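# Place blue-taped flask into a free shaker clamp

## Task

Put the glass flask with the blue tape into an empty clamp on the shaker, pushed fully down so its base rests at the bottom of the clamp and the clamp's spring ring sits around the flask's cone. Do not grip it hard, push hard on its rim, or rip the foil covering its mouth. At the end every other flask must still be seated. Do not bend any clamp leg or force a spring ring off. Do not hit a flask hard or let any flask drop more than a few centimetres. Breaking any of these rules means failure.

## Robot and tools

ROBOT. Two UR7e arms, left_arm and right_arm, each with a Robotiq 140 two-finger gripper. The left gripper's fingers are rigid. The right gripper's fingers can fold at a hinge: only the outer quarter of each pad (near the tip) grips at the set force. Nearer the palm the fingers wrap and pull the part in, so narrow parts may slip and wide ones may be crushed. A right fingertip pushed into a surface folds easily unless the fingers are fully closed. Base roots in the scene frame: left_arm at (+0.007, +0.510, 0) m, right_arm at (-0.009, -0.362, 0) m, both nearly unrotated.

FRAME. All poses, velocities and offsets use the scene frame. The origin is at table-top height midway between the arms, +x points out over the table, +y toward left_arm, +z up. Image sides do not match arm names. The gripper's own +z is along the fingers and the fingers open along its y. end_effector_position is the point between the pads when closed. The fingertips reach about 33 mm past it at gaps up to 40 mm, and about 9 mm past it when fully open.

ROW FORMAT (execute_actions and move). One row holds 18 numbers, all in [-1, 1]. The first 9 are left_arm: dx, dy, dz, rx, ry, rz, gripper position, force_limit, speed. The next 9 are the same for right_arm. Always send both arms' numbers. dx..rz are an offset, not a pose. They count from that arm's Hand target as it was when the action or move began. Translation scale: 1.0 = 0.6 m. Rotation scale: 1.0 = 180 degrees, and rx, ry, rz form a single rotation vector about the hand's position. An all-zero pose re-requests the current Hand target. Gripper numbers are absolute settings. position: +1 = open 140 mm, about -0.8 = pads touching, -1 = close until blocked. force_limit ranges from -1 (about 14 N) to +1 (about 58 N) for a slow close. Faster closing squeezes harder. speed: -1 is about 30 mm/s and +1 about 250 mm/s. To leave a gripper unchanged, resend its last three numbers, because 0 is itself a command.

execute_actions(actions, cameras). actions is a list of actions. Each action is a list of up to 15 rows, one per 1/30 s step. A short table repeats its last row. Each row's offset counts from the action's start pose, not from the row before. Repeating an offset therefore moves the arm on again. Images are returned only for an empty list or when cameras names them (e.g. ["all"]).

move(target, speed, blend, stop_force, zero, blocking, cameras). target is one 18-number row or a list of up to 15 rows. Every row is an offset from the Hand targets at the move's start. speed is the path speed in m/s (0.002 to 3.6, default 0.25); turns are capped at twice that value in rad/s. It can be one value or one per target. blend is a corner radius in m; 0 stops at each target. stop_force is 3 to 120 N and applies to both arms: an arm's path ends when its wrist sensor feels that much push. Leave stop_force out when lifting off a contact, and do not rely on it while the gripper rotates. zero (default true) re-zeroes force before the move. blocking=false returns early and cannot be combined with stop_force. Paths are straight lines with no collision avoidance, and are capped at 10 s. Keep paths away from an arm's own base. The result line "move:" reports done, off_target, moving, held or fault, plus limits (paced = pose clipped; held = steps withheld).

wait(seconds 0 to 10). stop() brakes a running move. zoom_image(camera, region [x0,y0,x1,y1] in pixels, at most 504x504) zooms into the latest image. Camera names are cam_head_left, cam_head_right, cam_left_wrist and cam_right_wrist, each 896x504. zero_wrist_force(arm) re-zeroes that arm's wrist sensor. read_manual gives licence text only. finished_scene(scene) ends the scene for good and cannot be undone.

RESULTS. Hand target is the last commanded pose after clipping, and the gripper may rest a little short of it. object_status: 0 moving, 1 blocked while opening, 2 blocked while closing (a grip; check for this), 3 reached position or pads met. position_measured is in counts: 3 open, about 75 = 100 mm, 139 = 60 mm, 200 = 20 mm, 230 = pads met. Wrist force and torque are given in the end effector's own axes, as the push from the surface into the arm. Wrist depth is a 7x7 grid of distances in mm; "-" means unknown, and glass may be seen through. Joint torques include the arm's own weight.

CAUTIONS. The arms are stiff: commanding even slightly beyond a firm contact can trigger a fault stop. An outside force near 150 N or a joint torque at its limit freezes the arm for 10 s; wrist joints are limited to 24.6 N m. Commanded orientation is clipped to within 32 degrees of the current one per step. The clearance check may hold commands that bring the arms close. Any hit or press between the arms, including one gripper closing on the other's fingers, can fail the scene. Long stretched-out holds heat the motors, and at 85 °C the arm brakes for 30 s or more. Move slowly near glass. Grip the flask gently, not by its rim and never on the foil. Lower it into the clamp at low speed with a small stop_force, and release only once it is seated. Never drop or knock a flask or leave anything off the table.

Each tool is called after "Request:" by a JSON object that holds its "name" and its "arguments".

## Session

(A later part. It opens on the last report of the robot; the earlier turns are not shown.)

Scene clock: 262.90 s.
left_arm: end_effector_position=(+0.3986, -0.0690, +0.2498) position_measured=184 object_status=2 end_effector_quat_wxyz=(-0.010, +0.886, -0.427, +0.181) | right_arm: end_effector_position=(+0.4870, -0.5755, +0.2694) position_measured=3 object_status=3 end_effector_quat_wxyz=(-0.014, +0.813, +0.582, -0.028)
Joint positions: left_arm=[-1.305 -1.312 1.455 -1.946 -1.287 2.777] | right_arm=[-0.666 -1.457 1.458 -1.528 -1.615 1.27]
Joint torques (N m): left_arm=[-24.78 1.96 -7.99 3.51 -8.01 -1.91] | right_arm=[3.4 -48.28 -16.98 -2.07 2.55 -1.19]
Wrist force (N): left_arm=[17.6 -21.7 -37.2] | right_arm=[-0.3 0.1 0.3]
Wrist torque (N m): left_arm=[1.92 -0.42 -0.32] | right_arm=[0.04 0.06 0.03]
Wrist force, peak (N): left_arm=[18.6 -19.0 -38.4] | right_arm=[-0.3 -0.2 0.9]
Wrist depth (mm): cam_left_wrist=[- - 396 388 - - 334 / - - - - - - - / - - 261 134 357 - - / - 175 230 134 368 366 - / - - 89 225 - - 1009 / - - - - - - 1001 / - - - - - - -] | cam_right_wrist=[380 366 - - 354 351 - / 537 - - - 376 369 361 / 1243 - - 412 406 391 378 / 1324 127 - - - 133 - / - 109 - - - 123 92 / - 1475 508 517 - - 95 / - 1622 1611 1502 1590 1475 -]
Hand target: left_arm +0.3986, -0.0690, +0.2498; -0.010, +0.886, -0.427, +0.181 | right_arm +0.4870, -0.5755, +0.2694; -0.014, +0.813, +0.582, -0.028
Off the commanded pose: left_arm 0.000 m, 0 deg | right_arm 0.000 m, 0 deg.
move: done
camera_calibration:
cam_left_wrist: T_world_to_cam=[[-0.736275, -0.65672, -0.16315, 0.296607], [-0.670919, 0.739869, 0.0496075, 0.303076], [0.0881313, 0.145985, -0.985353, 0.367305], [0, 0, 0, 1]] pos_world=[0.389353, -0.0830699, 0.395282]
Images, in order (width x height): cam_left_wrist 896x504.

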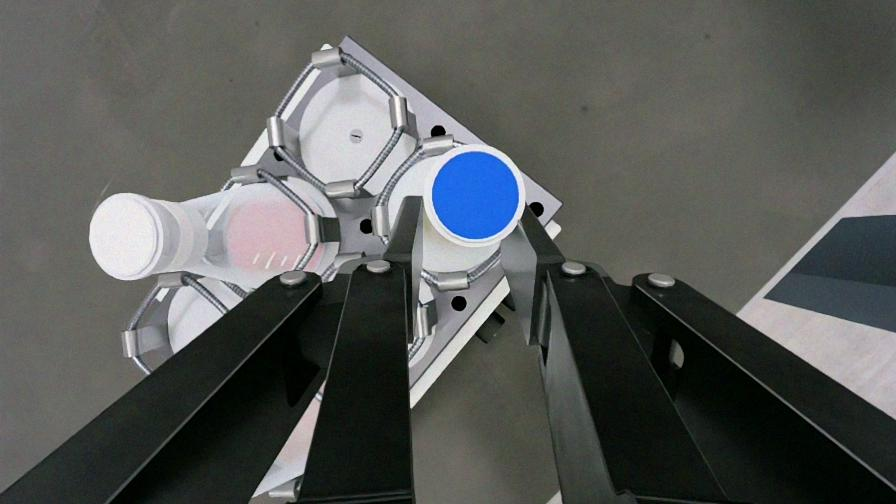

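Request:
{"name": "move", "arguments": {"target": [0.0120,0.0100,-0.0035,-0.0179,0.0213,0, -1,-0.1,-1, 0,0,0,0,0,0, 1,1,1], "speed": 0.02, "stop_force": 40}}

Request:
{"name": "move", "arguments": {"target": [0.0120,0.0100,-0.0035,-0.0179,0.0213,0, -1,-0.1,-1, 0,0,0,0,0,0, 1,1,1], "speed": 0.02, "stop_force": 40, "cameras": ["cam_left_wrist","cam_head_left","cam_head_right"]}}

Request:
{"name": "zoom_image", "arguments": {"camera": "cam_left_wrist", "region": [340, 100, 560, 320]}}

Request:
{"name": "zoom_image", "arguments": {"camera": "cam_head_left", "region": [450, 110, 550, 210]}}

Request:
{"name": "zoom_image", "arguments": {"camera": "cam_head_right", "region": [450, 110, 550, 210]}}

Scene clock: 269.03 s.
left_arm: end_effector_position=(+0.4058, -0.0631, +0.2478) position_measured=184 object_status=2 end_effector_quat_wxyz=(+0.030, +0.891, -0.422, +0.163) | right_arm: end_effector_position=(+0.4870, -0.5755, +0.2694) position_measured=3 object_status=3 end_effector_quat_wxyz=(-0.014, +0.813, +0.582, -0.028)
Joint positions: left_arm=[-1.25 -1.323 1.476 -1.998 -1.379 2.81] | right_arm=[-0.666 -1.457 1.458 -1.528 -1.615 1.27]
Joint torques (N m): left_arm=[-20.74 8.43 0.51 8.12 -5.77 -1.77] | right_arm=[3.52 -49.19 -15.87 -1.91 2.47 -1.41]
Wrist force (N): left_arm=[22.5 -12.7 -50.6] | right_arm=[-0.3 0.1 0.4]
Wrist torque (N m): left_arm=[1.18 -0.23 -0.32] | right_arm=[0.02 0.06 0.03]
Wrist force, peak (N): left_arm=[24.4 -12.2 -58.7] | right_arm=[-0.3 0.2 0.8]
Wrist depth (mm): cam_left_wrist=[418 401 411 - - - 351 / - - - - 375 - 363 / - 409 - 133 - - 1083 / - 163 105 133 116 - - / - - 89 220 - - 1054 / - - - - - - 1078 / - - - - - - -] | cam_right_wrist=[536 372 369 352 351 351 348 / 547 391 383 385 391 - - / 1262 - - - 399 380 382 / 1309 127 - 422 - 133 - / - 109 - - - 116 92 / - 1550 496 - - - 94 / - 1611 1600 1449 1590 1493 -]
Hand target: left_arm +0.4058, -0.0630, +0.2477; +0.029, +0.891, -0.422, +0.163 | right_arm +0.4870, -0.5755, +0.2694; -0.014, +0.813, +0.582, -0.028
Off the commanded pose: left_arm 0.000 m, 0 deg | right_arm 0.000 m, 0 deg.
move: done

Scene clock: 272.33 s.
left_arm: end_effector_position=(+0.4132, -0.0575, +0.2461) position_measured=184 object_status=2 end_effector_quat_wxyz=(+0.069, +0.895, -0.416, +0.146) | right_arm: end_effector_position=(+0.4870, -0.5755, +0.2694) position_measured=3 object_status=3 end_effector_quat_wxyz=(-0.014, +0.813, +0.582, -0.028)
Joint positions: left_arm=[-1.194 -1.329 1.495 -2.047 -1.474 2.841] | right_arm=[-0.666 -1.457 1.458 -1.528 -1.615 1.27]
Joint torques (N m): left_arm=[-15.38 14.75 6.45 10.31 -1.29 -1.41] | right_arm=[3.38 -48.37 -18.22 -2.01 2.14 -1.38]
Wrist force (N): left_arm=[21.8 -0.5 -64.3] | right_arm=[-0.3 -0.1 0.6]
Wrist torque (N m): left_arm=[0.26 -0.09 -0.49] | right_arm=[-0.01 0.05 0.03]
Wrist force, peak (N): left_arm=[23.4 0.8 -66.8] | right_arm=[-0.3 -0.3 0.8]
Wrist depth (mm): cam_left_wrist=[- 376 - - 383 370 - / - - - 385 - - 387 / - - 232 132 - - 1146 / - 151 210 132 120 391 - / - - 89 214 - - 1045 / - - - - - - 1151 / - - - - - - -] | cam_right_wrist=[518 366 366 - 345 354 348 / 562 388 382 - 377 - 367 / 1243 431 405 - - 404 - / 1324 127 - - - 133 - / - 109 - - - 124 92 / - 1484 - - - - 94 / - 1560 1774 1449 1570 1449 -]
Hand target: left_arm +0.4130, -0.0570, +0.2456; +0.069, +0.895, -0.416, +0.145 | right_arm +0.4870, -0.5755, +0.2694; -0.014, +0.813, +0.582, -0.028
Off the commanded pose: left_arm 0.001 m, 0 deg | right_arm 0.000 m, 0 deg.
move: done
camera_calibration:
cam_left_wrist: T_world_to_cam=[[-0.746527, -0.665253, 0.0116425, 0.27508], [-0.663895, 0.745933, 0.0531831, 0.301171], [-0.0440647, 0.0319732, -0.998517, 0.411926], [0, 0, 0, 1]] pos_world=[0.423452, -0.0548262, 0.392096]
Images, in order (width x height): cam_head_left 896x504, cam_head_right 896x504, cam_left_wrist 896x504.

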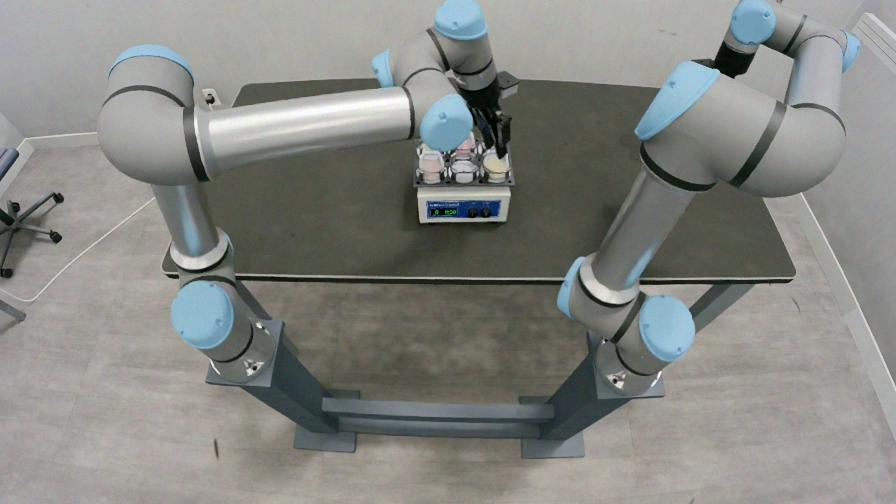

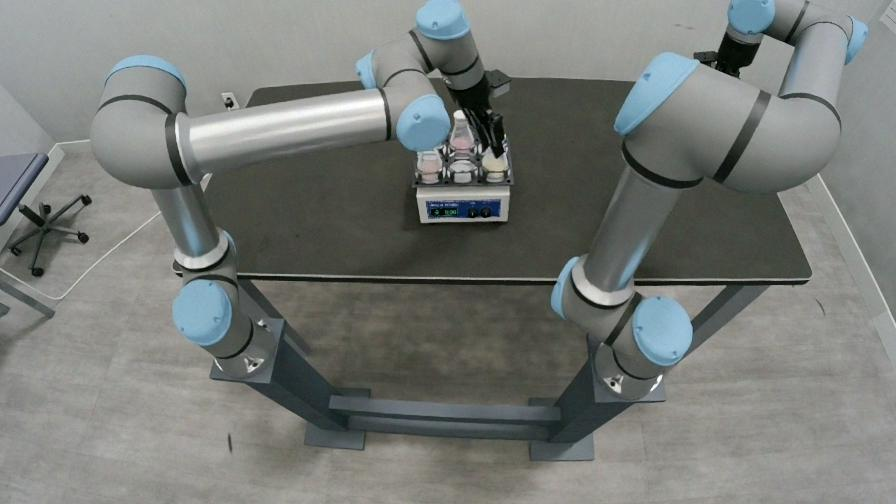

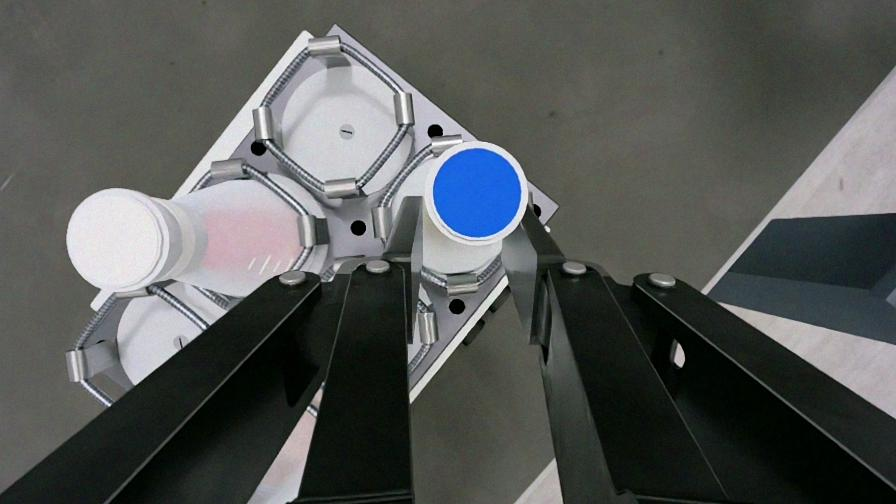

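Scaled by 2.291 from the camera's 896x504 image, which has a finer 1280x720 frame.

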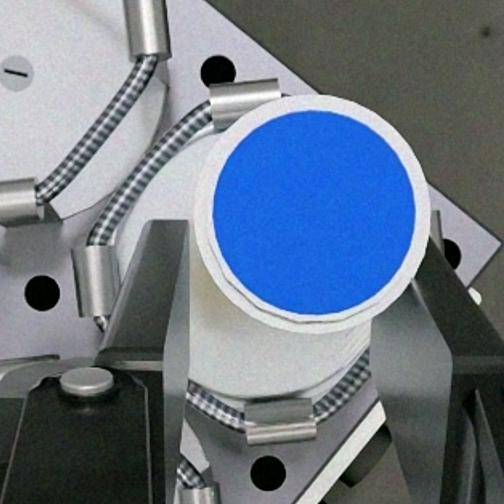

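Scaled by 5.040 from the camera's 896x504 image, which has a finer 1280x720 frame.

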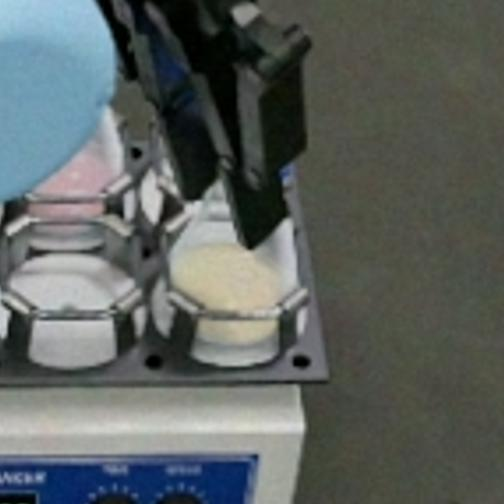

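Scaled by 5.040 from the camera's 896x504 image, which has a finer 1280x720 frame.

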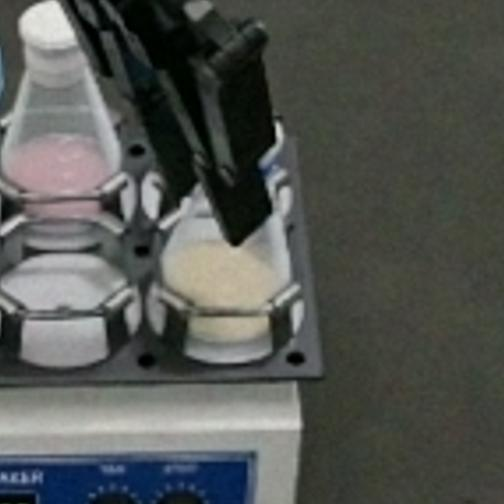

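Request:
{"name": "move", "arguments": {"target": [0,0,0.006,0,0,0, -1,-0.1,-1, 0,0,0,0,0,0, 1,1,1], "speed": 0.02}}

Scene clock: 274.50 s.
left_arm: end_effector_position=(+0.4129, -0.0570, +0.2491) position_measured=184 object_status=2 end_effector_quat_wxyz=(+0.068, +0.895, -0.416, +0.145) | right_arm: end_effector_position=(+0.4870, -0.5755, +0.2694) position_measured=3 object_status=3 end_effector_quat_wxyz=(-0.014, +0.813, +0.582, -0.028)
Joint positions: left_arm=[-1.194 -1.33 1.487 -2.035 -1.474 2.841] | right_arm=[-0.666 -1.457 1.458 -1.528 -1.615 1.27]
Joint torques (N m): left_arm=[-6.1 -45.88 -24.99 -4.55 2.24 -1.46] | right_arm=[3.58 -49.14 -18.02 -2.02 2.33 -1.42]
Wrist force (N): left_arm=[4.7 2.7 9.7] | right_arm=[-0.5 -0.2 0.5]
Wrist torque (N m): left_arm=[-0.07 -0.68 -0.42] | right_arm=[-0.04 0.10 0.04]
Wrist force, peak (N): left_arm=[21.7 -0.5 -64.0] | right_arm=[-0.2 -0.1 0.8]
Wrist depth (mm): cam_left_wrist=[- - - - 375 - 381 / 371 376 243 - 384 - 382 / - - 240 133 386 - 1119 / - 137 105 133 120 613 - / - - 89 214 - - 1242 / - - - - - - 1163 / - - - - - - -] | cam_right_wrist=[518 368 - - 347 351 346 / 553 392 405 - - 372 366 / 1269 1275 - - - - - / 1316 127 437 435 - 133 411 / - 109 - - - 116 92 / - 1540 1590 - 468 466 94 / - 1654 1689 1530 1484 1475 -]
Hand target: left_arm +0.4130, -0.0570, +0.2492; +0.069, +0.895, -0.416, +0.145 | right_arm +0.4870, -0.5755, +0.2694; -0.014, +0.813, +0.582, -0.028
Off the commanded pose: left_arm 0.000 m, 0 deg | right_arm 0.000 m, 0 deg.
move: done

Request:
{"name": "move", "arguments": {"target": [[0.0026,0.0021,-0.003,-0.0143,0.017,0, -1,-0.1,-1, 0,0,0,0,0,0, 1,1,1],[0.0026,0.0021,-0.0115,-0.0143,0.017,0, -1,-0.1,-1, 0,0,0,0,0,0, 1,1,1]], "speed": 0.02, "stop_force": 45, "cameras": ["cam_left_wrist","cam_head_left"]}}

Request:
{"name": "zoom_image", "arguments": {"camera": "cam_left_wrist", "region": [340, 100, 560, 320]}}

Request:
{"name": "zoom_image", "arguments": {"camera": "cam_head_left", "region": [450, 110, 550, 210]}}

Scene clock: 280.50 s.
left_arm: end_effector_position=(+0.4146, -0.0558, +0.2468) position_measured=184 object_status=2 end_effector_quat_wxyz=(+0.100, +0.897, -0.411, +0.130) | right_arm: end_effector_position=(+0.4870, -0.5755, +0.2694) position_measured=3 object_status=3 end_effector_quat_wxyz=(-0.014, +0.813, +0.582, -0.028)
Joint positions: left_arm=[-1.156 -1.331 1.501 -2.071 -1.55 2.855] | right_arm=[-0.666 -1.457 1.458 -1.528 -1.615 1.27]
Joint torques (N m): left_arm=[-8.83 -7.16 -3.57 -2.48 -5.7 0.59] | right_arm=[2.8 -48.41 -17.25 -1.92 2.24 -1.47]
Wrist force (N): left_arm=[9.8 -20.5 -31.2] | right_arm=[-0.1 -0.2 0.4]
Wrist torque (N m): left_arm=[1.44 -0.78 -0.25] | right_arm=[-0.04 0.01 0.03]
Wrist force, peak (N): left_arm=[9.8 -20.7 -59.1] | right_arm=[-0.6 0.0 0.7]
Wrist depth (mm): cam_left_wrist=[- - 365 371 - - - / - - - 371 386 380 1192 / - - 207 133 377 395 1210 / - 147 205 133 117 - - / 201 - 89 210 - - 1296 / - - - - - - - / - - - - - - -] | cam_right_wrist=[549 - 367 - 351 352 346 / - - - 387 360 377 366 / 1262 - - - - 403 373 / 1324 127 430 - - 133 - / - 109 - - - 124 92 / - 1502 - - - - 94 / - 1677 1654 1493 1511 1484 -]
Hand target: left_arm +0.4146, -0.0558, +0.2468; +0.100, +0.897, -0.411, +0.130 (not the last commanded pose) | right_arm +0.4870, -0.5755, +0.2694; -0.014, +0.813, +0.582, -0.028
Off the commanded pose: left_arm 0.004 m, 0 deg | right_arm 0.000 m, 0 deg.
move: contact (left_arm); path passed 1 of 2 targets
camera_calibration:
cam_left_wrist: T_world_to_cam=[[-0.744007, -0.663237, 0.0810591, 0.259219], [-0.660882, 0.748326, 0.056951, 0.29875], [-0.0984306, -0.0111985, -0.995081, 0.431854], [0, 0, 0, 1]] pos_world=[0.432807, -0.0468028, 0.391704]
Images, in order (width x height): cam_head_left 896x504, cam_left_wrist 896x504.

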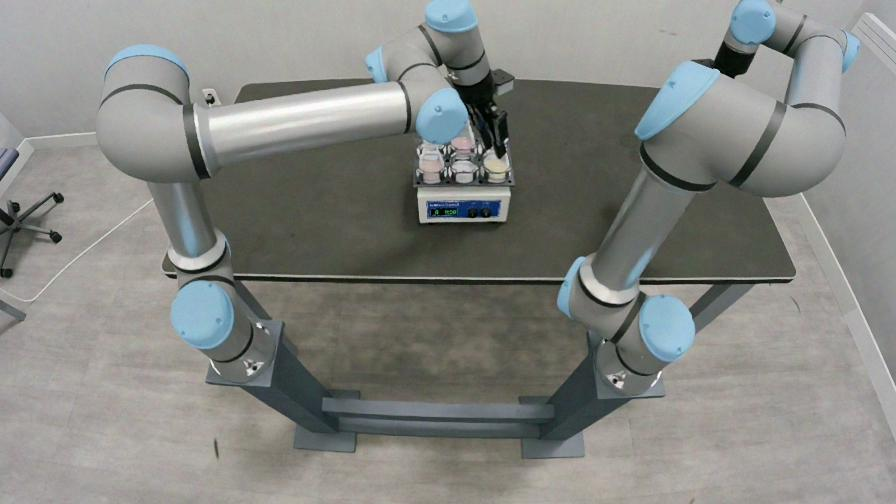

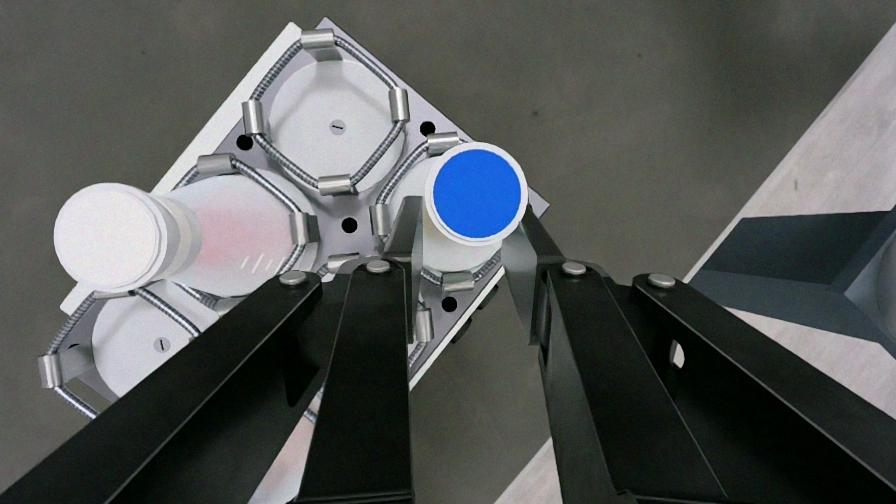

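Scaled by 2.291 from the camera's 896x504 image, which has a finer 1280x720 frame.

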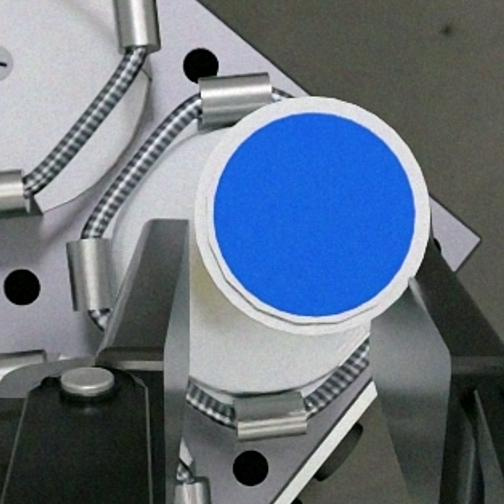

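Scaled by 5.040 from the camera's 896x504 image, which has a finer 1280x720 frame.

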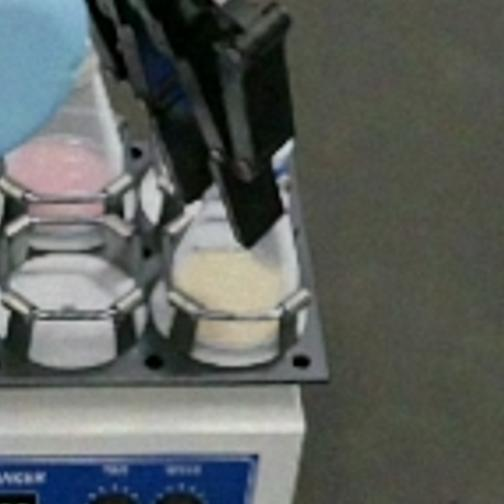

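Request:
{"name": "move", "arguments": {"target": [-0.0026,-0.0021,0.0025,0.0143,-0.017,0, -1,-0.1,-1, 0,0,0,0,0,0, 1,1,1], "speed": 0.03}}

Request:
{"name": "move", "arguments": {"target": [0,0,0,0,0,0, -0.25,-0.1,-1, 0,0,0,0,0,0, 1,1,1], "cameras": ["cam_left_wrist","cam_head_left"]}}

Request:
{"name": "zoom_image", "arguments": {"camera": "cam_left_wrist", "region": [340, 100, 560, 320]}}

Request:
{"name": "zoom_image", "arguments": {"camera": "cam_head_left", "region": [450, 110, 550, 210]}}

Scene clock: 285.33 s.
left_arm: end_effector_position=(+0.4129, -0.0571, +0.2483) position_measured=184 object_status=2 end_effector_quat_wxyz=(+0.069, +0.895, -0.416, +0.145) end_effector_velocity=(+0.000, -0.001, +0.002) end_effector_angular_velocity=(-0.006, +0.003, +0.001) | right_arm: end_effector_position=(+0.4870, -0.5755, +0.2694) position_measured=3 object_status=3 end_effector_quat_wxyz=(-0.014, +0.813, +0.582, -0.028)
Joint positions: left_arm=[-1.194 -1.33 1.489 -2.038 -1.474 2.841] | right_arm=[-0.666 -1.457 1.458 -1.528 -1.615 1.27]
Joint velocities: left_arm=[0.002 0 -0.002 -0.003 -0.006 0] | right_arm=[within noise]
Joint torques (N m): left_arm=[9.7 -34.42 -24.32 -4.97 -0.66 0.03] | right_arm=[3.58 -47.91 -16.54 -1.81 2.29 -1.36]
Wrist force (N): left_arm=[5.3 2.0 7.0] | right_arm=[-0.4 0.0 0.5]
Wrist torque (N m): left_arm=[-0.06 -1.02 -0.30] | right_arm=[0.00 0.07 0.03]
Wrist force, peak (N): left_arm=[9.6 -19.1 -33.0] | right_arm=[-0.3 -0.1 0.7]
Wrist depth (mm): cam_left_wrist=[374 379 359 - - 376 381 / - - - - 376 - 1140 / - 232 217 133 - - 1140 / - 215 104 133 384 - - / - - 89 213 - - 1098 / - - - - - - 1157 / - - - - - - -] | cam_right_wrist=[509 376 - 357 - 348 - / 547 - 392 - 380 - 363 / 1269 420 405 407 - - 383 / 1360 127 - - - 133 - / - 109 - - - 124 92 / - 1530 1432 - - - 94 / - 1611 1689 1353 1560 1466 -]
Hand target: left_arm +0.4131, -0.0570, +0.2483; +0.069, +0.895, -0.416, +0.145 | right_arm +0.4870, -0.5755, +0.2694; -0.014, +0.813, +0.582, -0.028
Off the commanded pose: left_arm 0.000 m, 0 deg | right_arm 0.000 m, 0 deg.
move: done

Scene clock: 286.10 s.
left_arm: end_effector_position=(+0.4131, -0.0570, +0.2483) position_measured=160 object_status=0 end_effector_quat_wxyz=(+0.069, +0.895, -0.416, +0.145) | right_arm: end_effector_position=(+0.4870, -0.5755, +0.2694) position_measured=3 object_status=3 end_effector_quat_wxyz=(-0.014, +0.813, +0.582, -0.028)
Joint positions: left_arm=[-1.193 -1.33 1.489 -2.039 -1.475 2.841] | right_arm=[-0.666 -1.457 1.458 -1.528 -1.615 1.27]
Joint torques (N m): left_arm=[11.85 -39.04 -17.04 -5.62 -1.2 1.18] | right_arm=[3.25 -49.17 -17.9 -1.9 2.13 -1.46]
Wrist force (N): left_arm=[5.3 -0.2 3.7] | right_arm=[-0.1 0.0 0.5]
Wrist torque (N m): left_arm=[0.18 -1.11 -0.25] | right_arm=[0.01 0.02 0.03]
Wrist force, peak (N): left_arm=[5.6 1.7 6.6] | right_arm=[-0.7 0.0 0.5]
Wrist depth (mm): cam_left_wrist=[- - - 371 - - 381 / - 374 - 391 389 - - / - 233 - 134 - - 1174 / - 137 119 136 138 - 543 / - - - 249 115 - 1248 / - - - - - - - / - - - - - - -] | cam_right_wrist=[529 - 371 369 - 357 347 / 535 - - 385 380 - 367 / 1243 424 412 400 419 - 369 / 1316 127 - 420 - 133 - / - 109 - 465 - 116 92 / - 1560 - - - - 94 / - 1632 1570 1689 1550 1484 -]
Hand target: left_arm +0.4131, -0.0570, +0.2483; +0.069, +0.895, -0.416, +0.145 | right_arm +0.4870, -0.5755, +0.2694; -0.014, +0.813, +0.582, -0.028
Off the commanded pose: left_arm 0.000 m, 0 deg | right_arm 0.000 m, 0 deg.
move: done
camera_calibration:
cam_left_wrist: T_world_to_cam=[[-0.746527, -0.665258, 0.0114001, 0.275283], [-0.663821, 0.745859, 0.0551092, 0.300121], [-0.0451647, 0.0335728, -0.998415, 0.414535], [0, 0, 0, 1]] pos_world=[0.423455, -0.0546308, 0.394201]
Images, in order (width x height): cam_head_left 896x504, cam_left_wrist 896x504.

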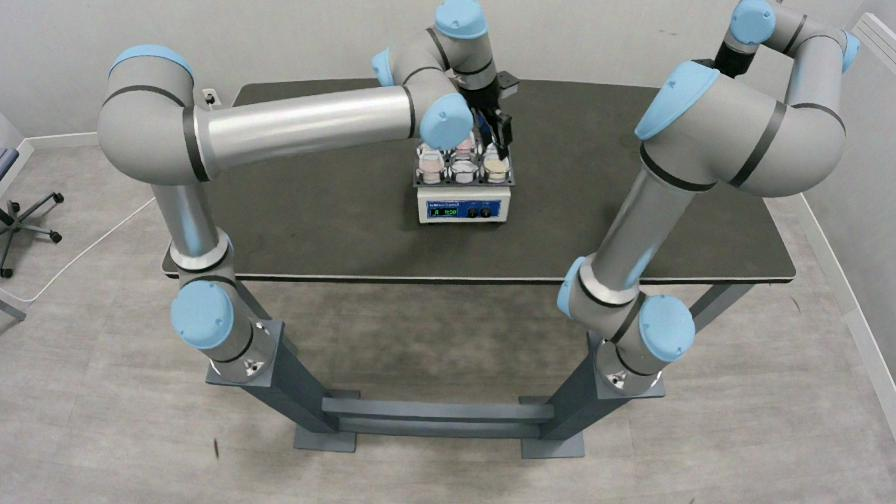

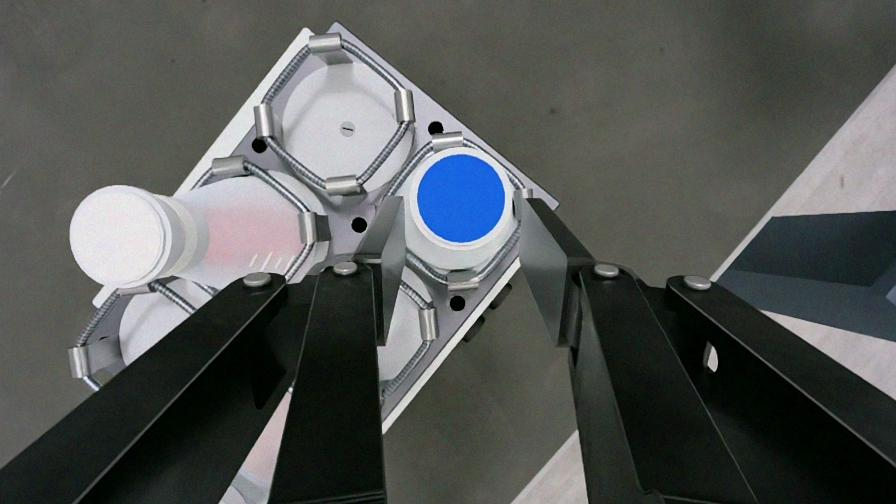

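Scaled by 2.291 from the camera's 896x504 image, which has a finer 1280x720 frame.

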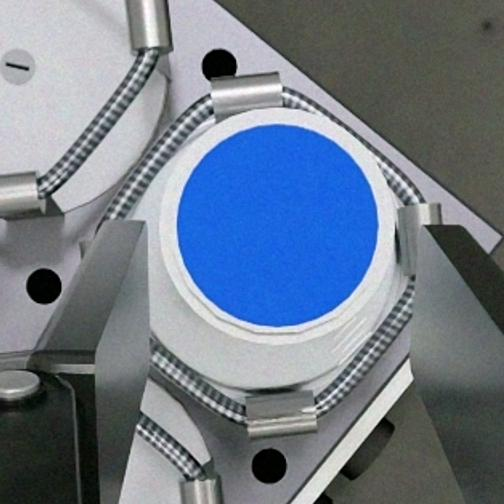

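Scaled by 5.040 from the camera's 896x504 image, which has a finer 1280x720 frame.

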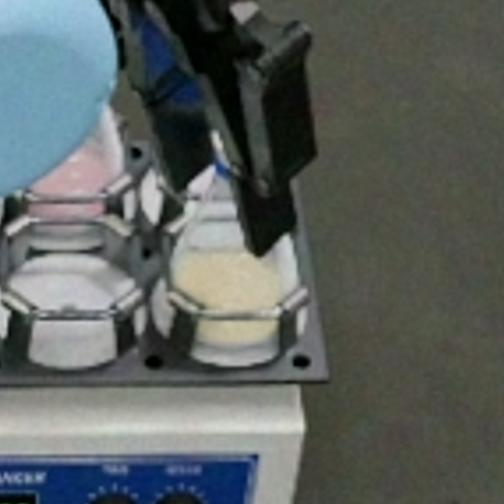

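Request:
{"name": "move", "arguments": {"target": [[-0.035,0.04,0.16, 0,0,0, -0.25,-0.1,-1, 0,0,0,0,0,0, 1,1,1],[-0.06,0.03,0.2, 0,0,0, -0.25,-0.1,-1, 0,0,0,0,0,0, 1,1,1]], "speed": 0.15, "blend": [0.02,0], "cameras": ["cam_left_wrist","cam_head_left","cam_head_right"]}}

Request:
{"name": "zoom_image", "arguments": {"camera": "cam_head_left", "region": [400, 110, 540, 230]}}

Request:
{"name": "zoom_image", "arguments": {"camera": "cam_head_right", "region": [400, 110, 540, 230]}}

Request:
{"name": "zoom_image", "arguments": {"camera": "cam_left_wrist", "region": [120, 20, 620, 350]}}

Scene clock: 291.07 s.
left_arm: end_effector_position=(+0.3770, -0.0391, +0.3682) position_measured=160 object_status=3 end_effector_quat_wxyz=(+0.069, +0.895, -0.416, +0.145) | right_arm: end_effector_position=(+0.4870, -0.5755, +0.2694) position_measured=3 object_status=3 end_effector_quat_wxyz=(-0.014, +0.813, +0.582, -0.028)
Joint positions: left_arm=[-1.242 -1.421 1.291 -1.745 -1.46 2.795] | right_arm=[-0.666 -1.457 1.458 -1.528 -1.615 1.27]
Joint torques (N m): left_arm=[7.82 -32.33 -28.3 -2.91 -1.34 -0.3] | right_arm=[3.26 -48.51 -16.68 -1.9 2.2 -1.44]
Wrist force (N): left_arm=[5.2 -0.2 3.7] | right_arm=[-0.3 0.1 0.4]
Wrist torque (N m): left_arm=[0.18 -1.09 -0.37] | right_arm=[0.01 0.05 0.03]
Wrist force, peak (N): left_arm=[5.2 0.0 6.0] | right_arm=[-0.1 -0.1 0.8]
Wrist depth (mm): cam_left_wrist=[476 - - - - 497 1262 / 492 499 494 485 - 504 1242 / 491 487 - 250 - 1216 1242 / - 483 119 330 138 - 328 / - - - - 115 94 325 / - - - - - - - / - - - 1014 - - -] | cam_right_wrist=[520 - - 353 - - - / 545 - - - - - - / 1243 422 - 400 - - - / 1324 128 - - - 133 403 / - 109 466 - - 116 92 / - 1502 1943 - - 477 94 / - 1643 1590 1521 1511 1466 -]
Hand target: left_arm +0.3771, -0.0390, +0.3683; +0.069, +0.895, -0.416, +0.145 | right_arm +0.4870, -0.5755, +0.2694; -0.014, +0.813, +0.582, -0.028
Off the commanded pose: left_arm 0.000 m, 0 deg | right_arm 0.000 m, 0 deg.
move: done; blend cut to 0.0145 m at target 1
camera_calibration:
cam_left_wrist: T_world_to_cam=[[-0.746626, -0.665149, 0.0112648, 0.259052], [-0.663717, 0.745951, 0.0551156, 0.256078], [-0.0450631, 0.0336741, -0.998416, 0.532076], [0, 0, 0, 1]] pos_world=[0.387355, -0.036631, 0.514201]
Images, in order (width x height): cam_head_left 896x504, cam_head_right 896x504, cam_left_wrist 896x504.

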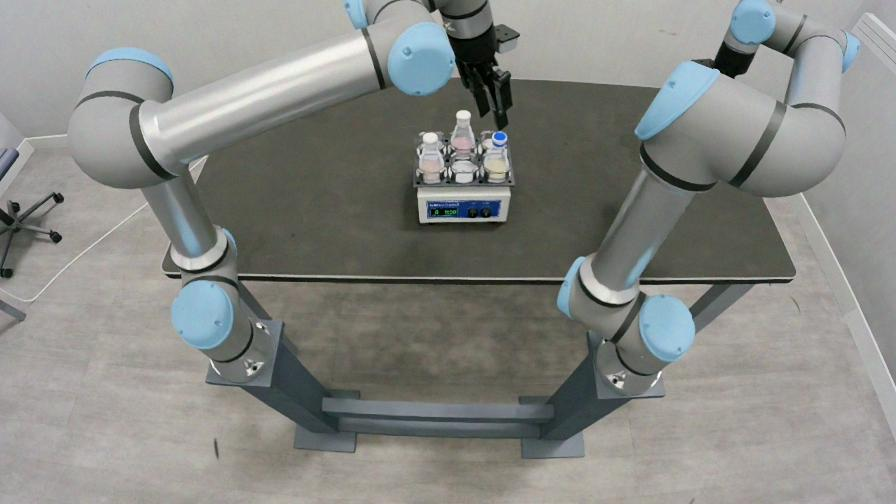

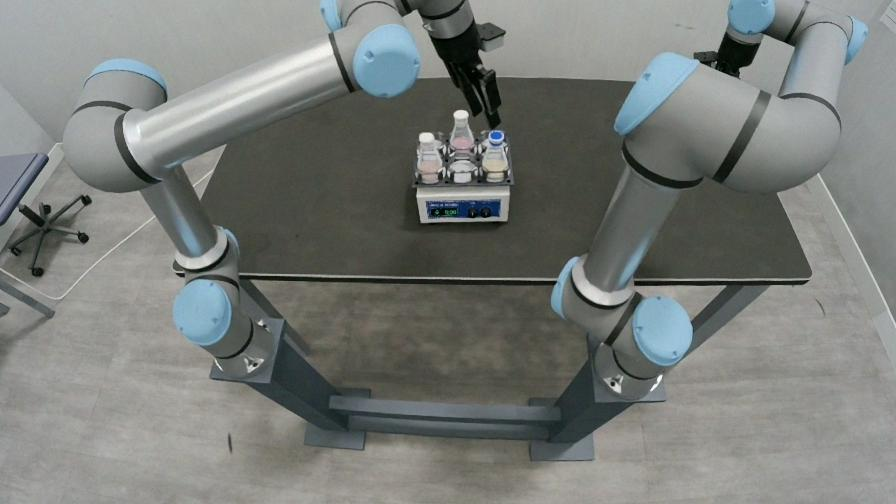

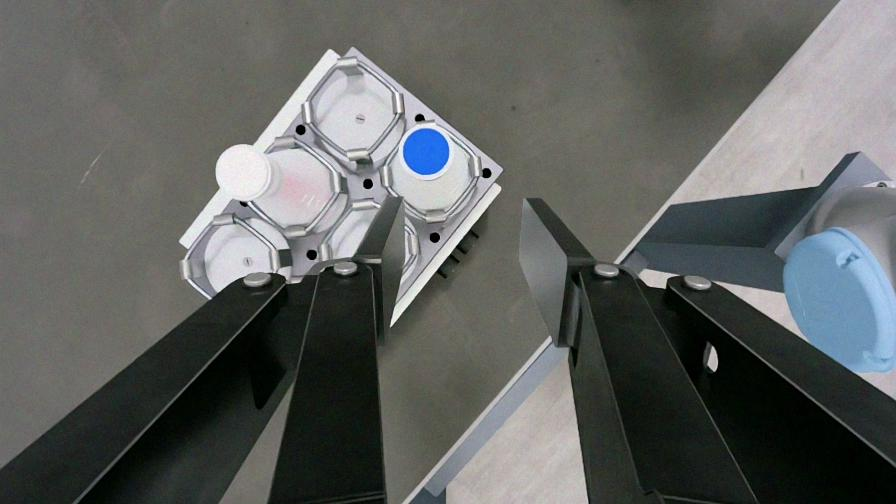

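Scaled by 3.600 from the camera's 896x504 image, which has a finer 1280x720 frame.

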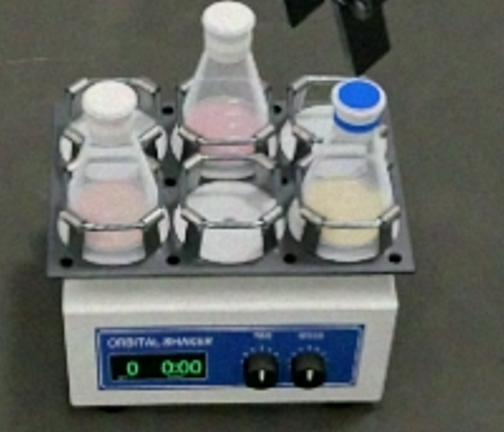

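Scaled by 3.600 from the camera's 896x504 image, which has a finer 1280x720 frame.

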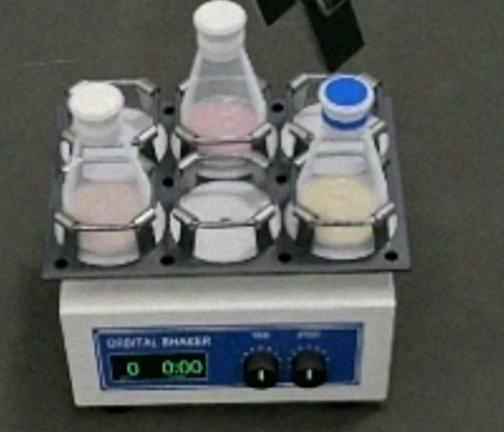

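Scaled by 1.008 from the camera's 896x504 image, which has a finer 1280x720 frame.

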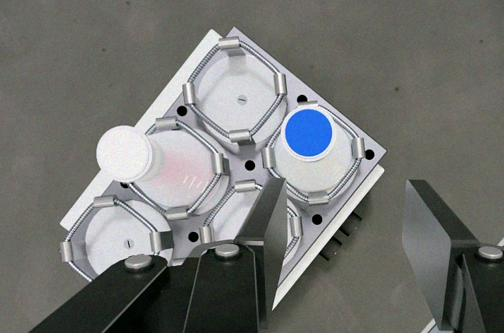

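Request:
{"name": "zoom_image", "arguments": {"camera": "cam_head_left", "region": [410, 150, 520, 190]}}

Request:
{"name": "zoom_image", "arguments": {"camera": "cam_head_right", "region": [410, 150, 520, 190]}}

Request:
{"name": "zoom_image", "arguments": {"camera": "cam_head_left", "region": [410, 120, 520, 190]}}

Scaled by 4.582 from the camera's 896x504 image, which has a finer 1280x720 frame.

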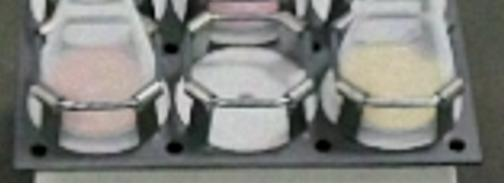

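Scaled by 4.582 from the camera's 896x504 image, which has a finer 1280x720 frame.

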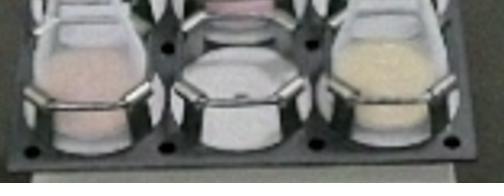

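Scaled by 4.582 from the camera's 896x504 image, which has a finer 1280x720 frame.

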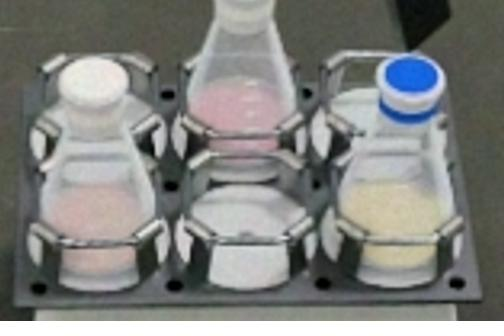

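Request:
{"name": "move", "arguments": {"target": [[0.025,-0.030,-0.04, 0,0,0, -0.25,-0.1,-1, 0,0,0,0,0,0, 1,1,1],[0.06,-0.03,-0.202, 0,0,0, -0.25,-0.1,-1, 0,0,0,0,0,0, 1,1,1]], "speed": 0.12, "blend": [0.02,0]}}

Request:
{"name": "move", "arguments": {"target": [0,0,0,0,0,0, -1,-0.1,-1, 0,0,0,0,0,0, 1,1,1], "cameras": ["cam_left_wrist"]}}

Request:
{"name": "zoom_image", "arguments": {"camera": "cam_left_wrist", "region": [340, 100, 560, 320]}}

Scene clock: 297.53 s.
left_arm: end_effector_position=(+0.4131, -0.0570, +0.2471) position_measured=160 object_status=3 end_effector_quat_wxyz=(+0.069, +0.895, -0.416, +0.145) | right_arm: end_effector_position=(+0.4870, -0.5755, +0.2694) position_measured=3 object_status=3 end_effector_quat_wxyz=(-0.014, +0.813, +0.582, -0.028)
Joint positions: left_arm=[-1.193 -1.33 1.492 -2.041 -1.475 2.841] | right_arm=[-0.666 -1.457 1.458 -1.528 -1.615 1.27]
Joint torques (N m): left_arm=[-15.2 -38.19 -16.87 -5.06 1.59 -1.75] | right_arm=[2.2 -48.87 -17.29 -1.93 2.4 -1.34]
Wrist force (N): left_arm=[5.4 -0.1 3.6] | right_arm=[-0.2 -0.1 0.5]
Wrist torque (N m): left_arm=[0.19 -1.12 -0.35] | right_arm=[-0.01 0.03 0.03]
Wrist force, peak (N): left_arm=[4.9 -0.4 5.2] | right_arm=[-0.2 0.0 0.9]
Wrist depth (mm): cam_left_wrist=[- - 363 - - 388 - / - - - 370 - - 382 / - - - 133 - 393 1135 / 132 137 119 134 121 392 - / - - - 318 115 - 1157 / - - - 379 - - - / - - - 394 - - -] | cam_right_wrist=[523 - 372 - 356 350 346 / 558 - 390 - 370 - 368 / 1249 423 - 412 - 392 - / 1338 127 - - 416 142 404 / - 109 - 452 - 116 92 / - 1493 - - - - 94 / - 1666 1666 1632 1570 1466 -]
Hand target: left_arm +0.4131, -0.0570, +0.2471; +0.069, +0.895, -0.416, +0.145 | right_arm +0.4870, -0.5755, +0.2694; -0.014, +0.813, +0.582, -0.028
Off the commanded pose: left_arm 0.000 m, 0 deg | right_arm 0.000 m, 0 deg.
move: done; blend cut to 0.0168 m at target 1

Scene clock: 298.33 s.
left_arm: end_effector_position=(+0.4131, -0.0570, +0.2471) position_measured=182 object_status=2 end_effector_quat_wxyz=(+0.069, +0.895, -0.416, +0.145) | right_arm: end_effector_position=(+0.4870, -0.5755, +0.2694) position_measured=3 object_status=3 end_effector_quat_wxyz=(-0.014, +0.813, +0.582, -0.028)
Joint positions: left_arm=[-1.193 -1.33 1.492 -2.042 -1.475 2.841] | right_arm=[-0.666 -1.457 1.458 -1.528 -1.615 1.27]
Joint torques (N m): left_arm=[-16.13 -37.94 -17.12 -4.68 0.51 -2] | right_arm=[2.64 -48.7 -15.9 -1.87 2.29 -1.54]
Wrist force (N): left_arm=[6.3 -1.4 0.1] | right_arm=[-0.2 0.2 0.1]
Wrist torque (N m): left_arm=[0.29 -1.07 -0.35] | right_arm=[0.03 0.03 0.04]
Wrist force, peak (N): left_arm=[6.3 -1.7 0.2] | right_arm=[-0.4 0.3 0.6]
Wrist depth (mm): cam_left_wrist=[376 371 - 376 380 - - / - 376 - - - 380 - / - - - 132 - - 1168 / - 158 232 132 120 - - / 382 213 89 213 - - 1229 / - - - - - - 1163 / - - - - - - -] | cam_right_wrist=[521 370 366 360 353 350 - / 535 390 - - - 372 369 / 1243 1376 415 - 405 397 383 / 1316 127 432 - - 133 - / - 109 - - 448 124 92 / - 1540 528 - - - 94 / - 1622 1611 1643 1530 1502 -]
Hand target: left_arm +0.4131, -0.0570, +0.2471; +0.069, +0.895, -0.416, +0.145 | right_arm +0.4870, -0.5755, +0.2694; -0.014, +0.813, +0.582, -0.028
Off the commanded pose: left_arm 0.000 m, 0 deg | right_arm 0.000 m, 0 deg.
move: done
camera_calibration:
cam_left_wrist: T_world_to_cam=[[-0.74653, -0.665255, 0.0113256, 0.275326], [-0.663823, 0.745861, 0.0550428, 0.300209], [-0.0450649, 0.0335729, -0.99842, 0.413397], [0, 0, 0, 1]] pos_world=[0.423455, -0.0546308, 0.393101]
Images, in order (width x height): cam_left_wrist 896x504.

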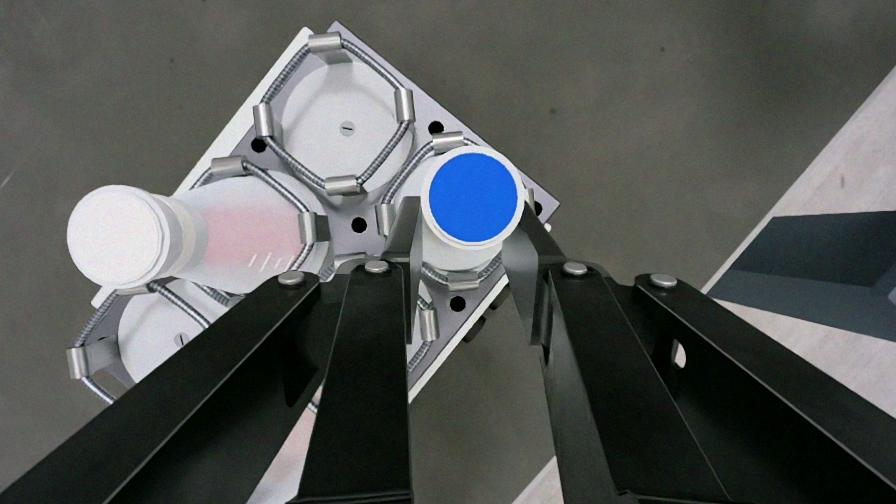

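Scaled by 2.291 from the camera's 896x504 image, which has a finer 1280x720 frame.

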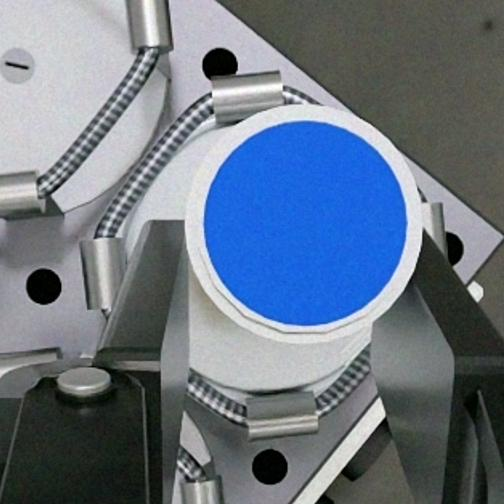

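Request:
{"name": "move", "arguments": {"target": [[0.0070,-0.001,0,0.0128,0.0107,0, -1,-0.1,-1, 0,0,0,0,0,0, 1,1,1],[0.0070,-0.001,-0.0120,0.0128,0.0107,0, -1,-0.1,-1, 0,0,0,0,0,0, 1,1,1]], "speed": 0.015, "stop_force": 45, "cameras": ["cam_left_wrist"]}}

Request:
{"name": "zoom_image", "arguments": {"camera": "cam_left_wrist", "region": [340, 100, 560, 320]}}

Scene clock: 302.67 s.
left_arm: end_effector_position=(+0.4173, -0.0576, +0.2466) position_measured=182 object_status=2 end_effector_quat_wxyz=(+0.058, +0.899, -0.418, +0.122) | right_arm: end_effector_position=(+0.4870, -0.5755, +0.2694) position_measured=3 object_status=3 end_effector_quat_wxyz=(-0.014, +0.813, +0.582, -0.028)
Joint positions: left_arm=[-1.179 -1.292 1.42 -1.958 -1.494 2.85] | right_arm=[-0.666 -1.457 1.458 -1.528 -1.615 1.27]
Joint torques (N m): left_arm=[6.72 -8.29 -2.75 -1.06 1.3 0.61] | right_arm=[2.56 -47.58 -18.26 -1.71 2.3 -1.18]
Wrist force (N): left_arm=[5.8 2.2 -33.9] | right_arm=[0.0 -0.1 0.3]
Wrist torque (N m): left_arm=[-0.18 -0.91 -0.38] | right_arm=[-0.02 -0.01 0.04]
Wrist force, peak (N): left_arm=[5.5 2.5 -58.6] | right_arm=[-0.5 0.2 0.7]
Wrist depth (mm): cam_left_wrist=[364 - - 368 - 381 366 / 367 359 - 208 372 - 376 / - - 232 132 - 388 1140 / - - 104 132 116 - - / - - 89 - - - 1163 / - - - - - - - / - - - - - - -] | cam_right_wrist=[524 377 - - 343 356 344 / 554 - 392 - - - - / 1262 424 412 405 404 - 384 / 1368 127 - 407 - 132 409 / - 109 - 471 448 116 92 / - 1511 - - - - 94 / - 1622 1521 1560 1530 1484 -]
Hand target: left_arm +0.4173, -0.0577, +0.2466; +0.058, +0.899, -0.418, +0.122 (not the last commanded pose) | right_arm +0.4870, -0.5755, +0.2694; -0.014, +0.813, +0.582, -0.028
Off the commanded pose: left_arm 0.007 m, 0 deg | right_arm 0.000 m, 0 deg.
move: contact (left_arm); path passed 1 of 2 targets
camera_calibration:
cam_left_wrist: T_world_to_cam=[[-0.746139, -0.665718, 0.00978378, 0.278342], [-0.661118, 0.742562, 0.107351, 0.289274], [-0.0787308, 0.0736309, -0.994173, 0.428403], [0, 0, 0, 1]] pos_world=[0.432655, -0.0610501, 0.39213]
Images, in order (width x height): cam_left_wrist 896x504.

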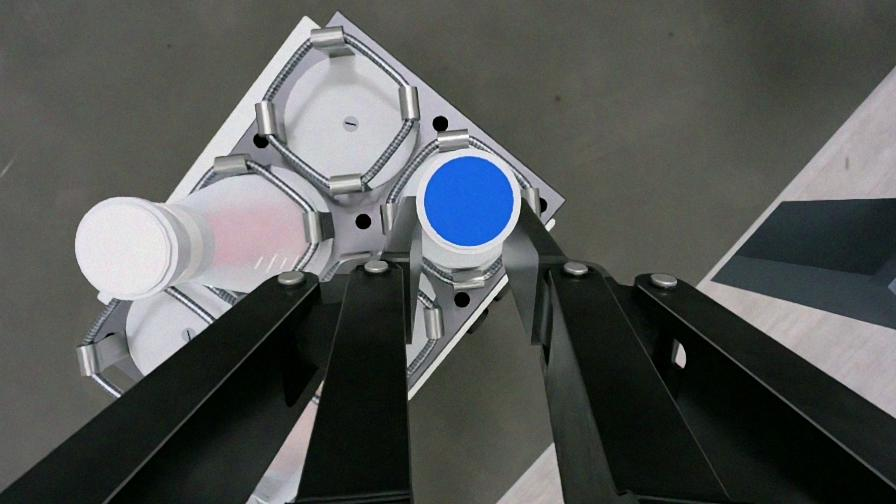

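Scaled by 2.291 from the camera's 896x504 image, which has a finer 1280x720 frame.

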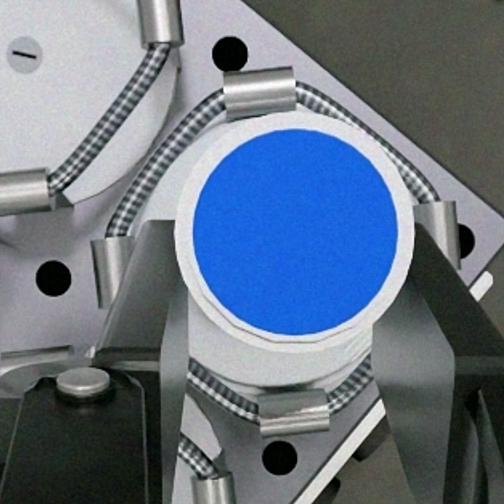

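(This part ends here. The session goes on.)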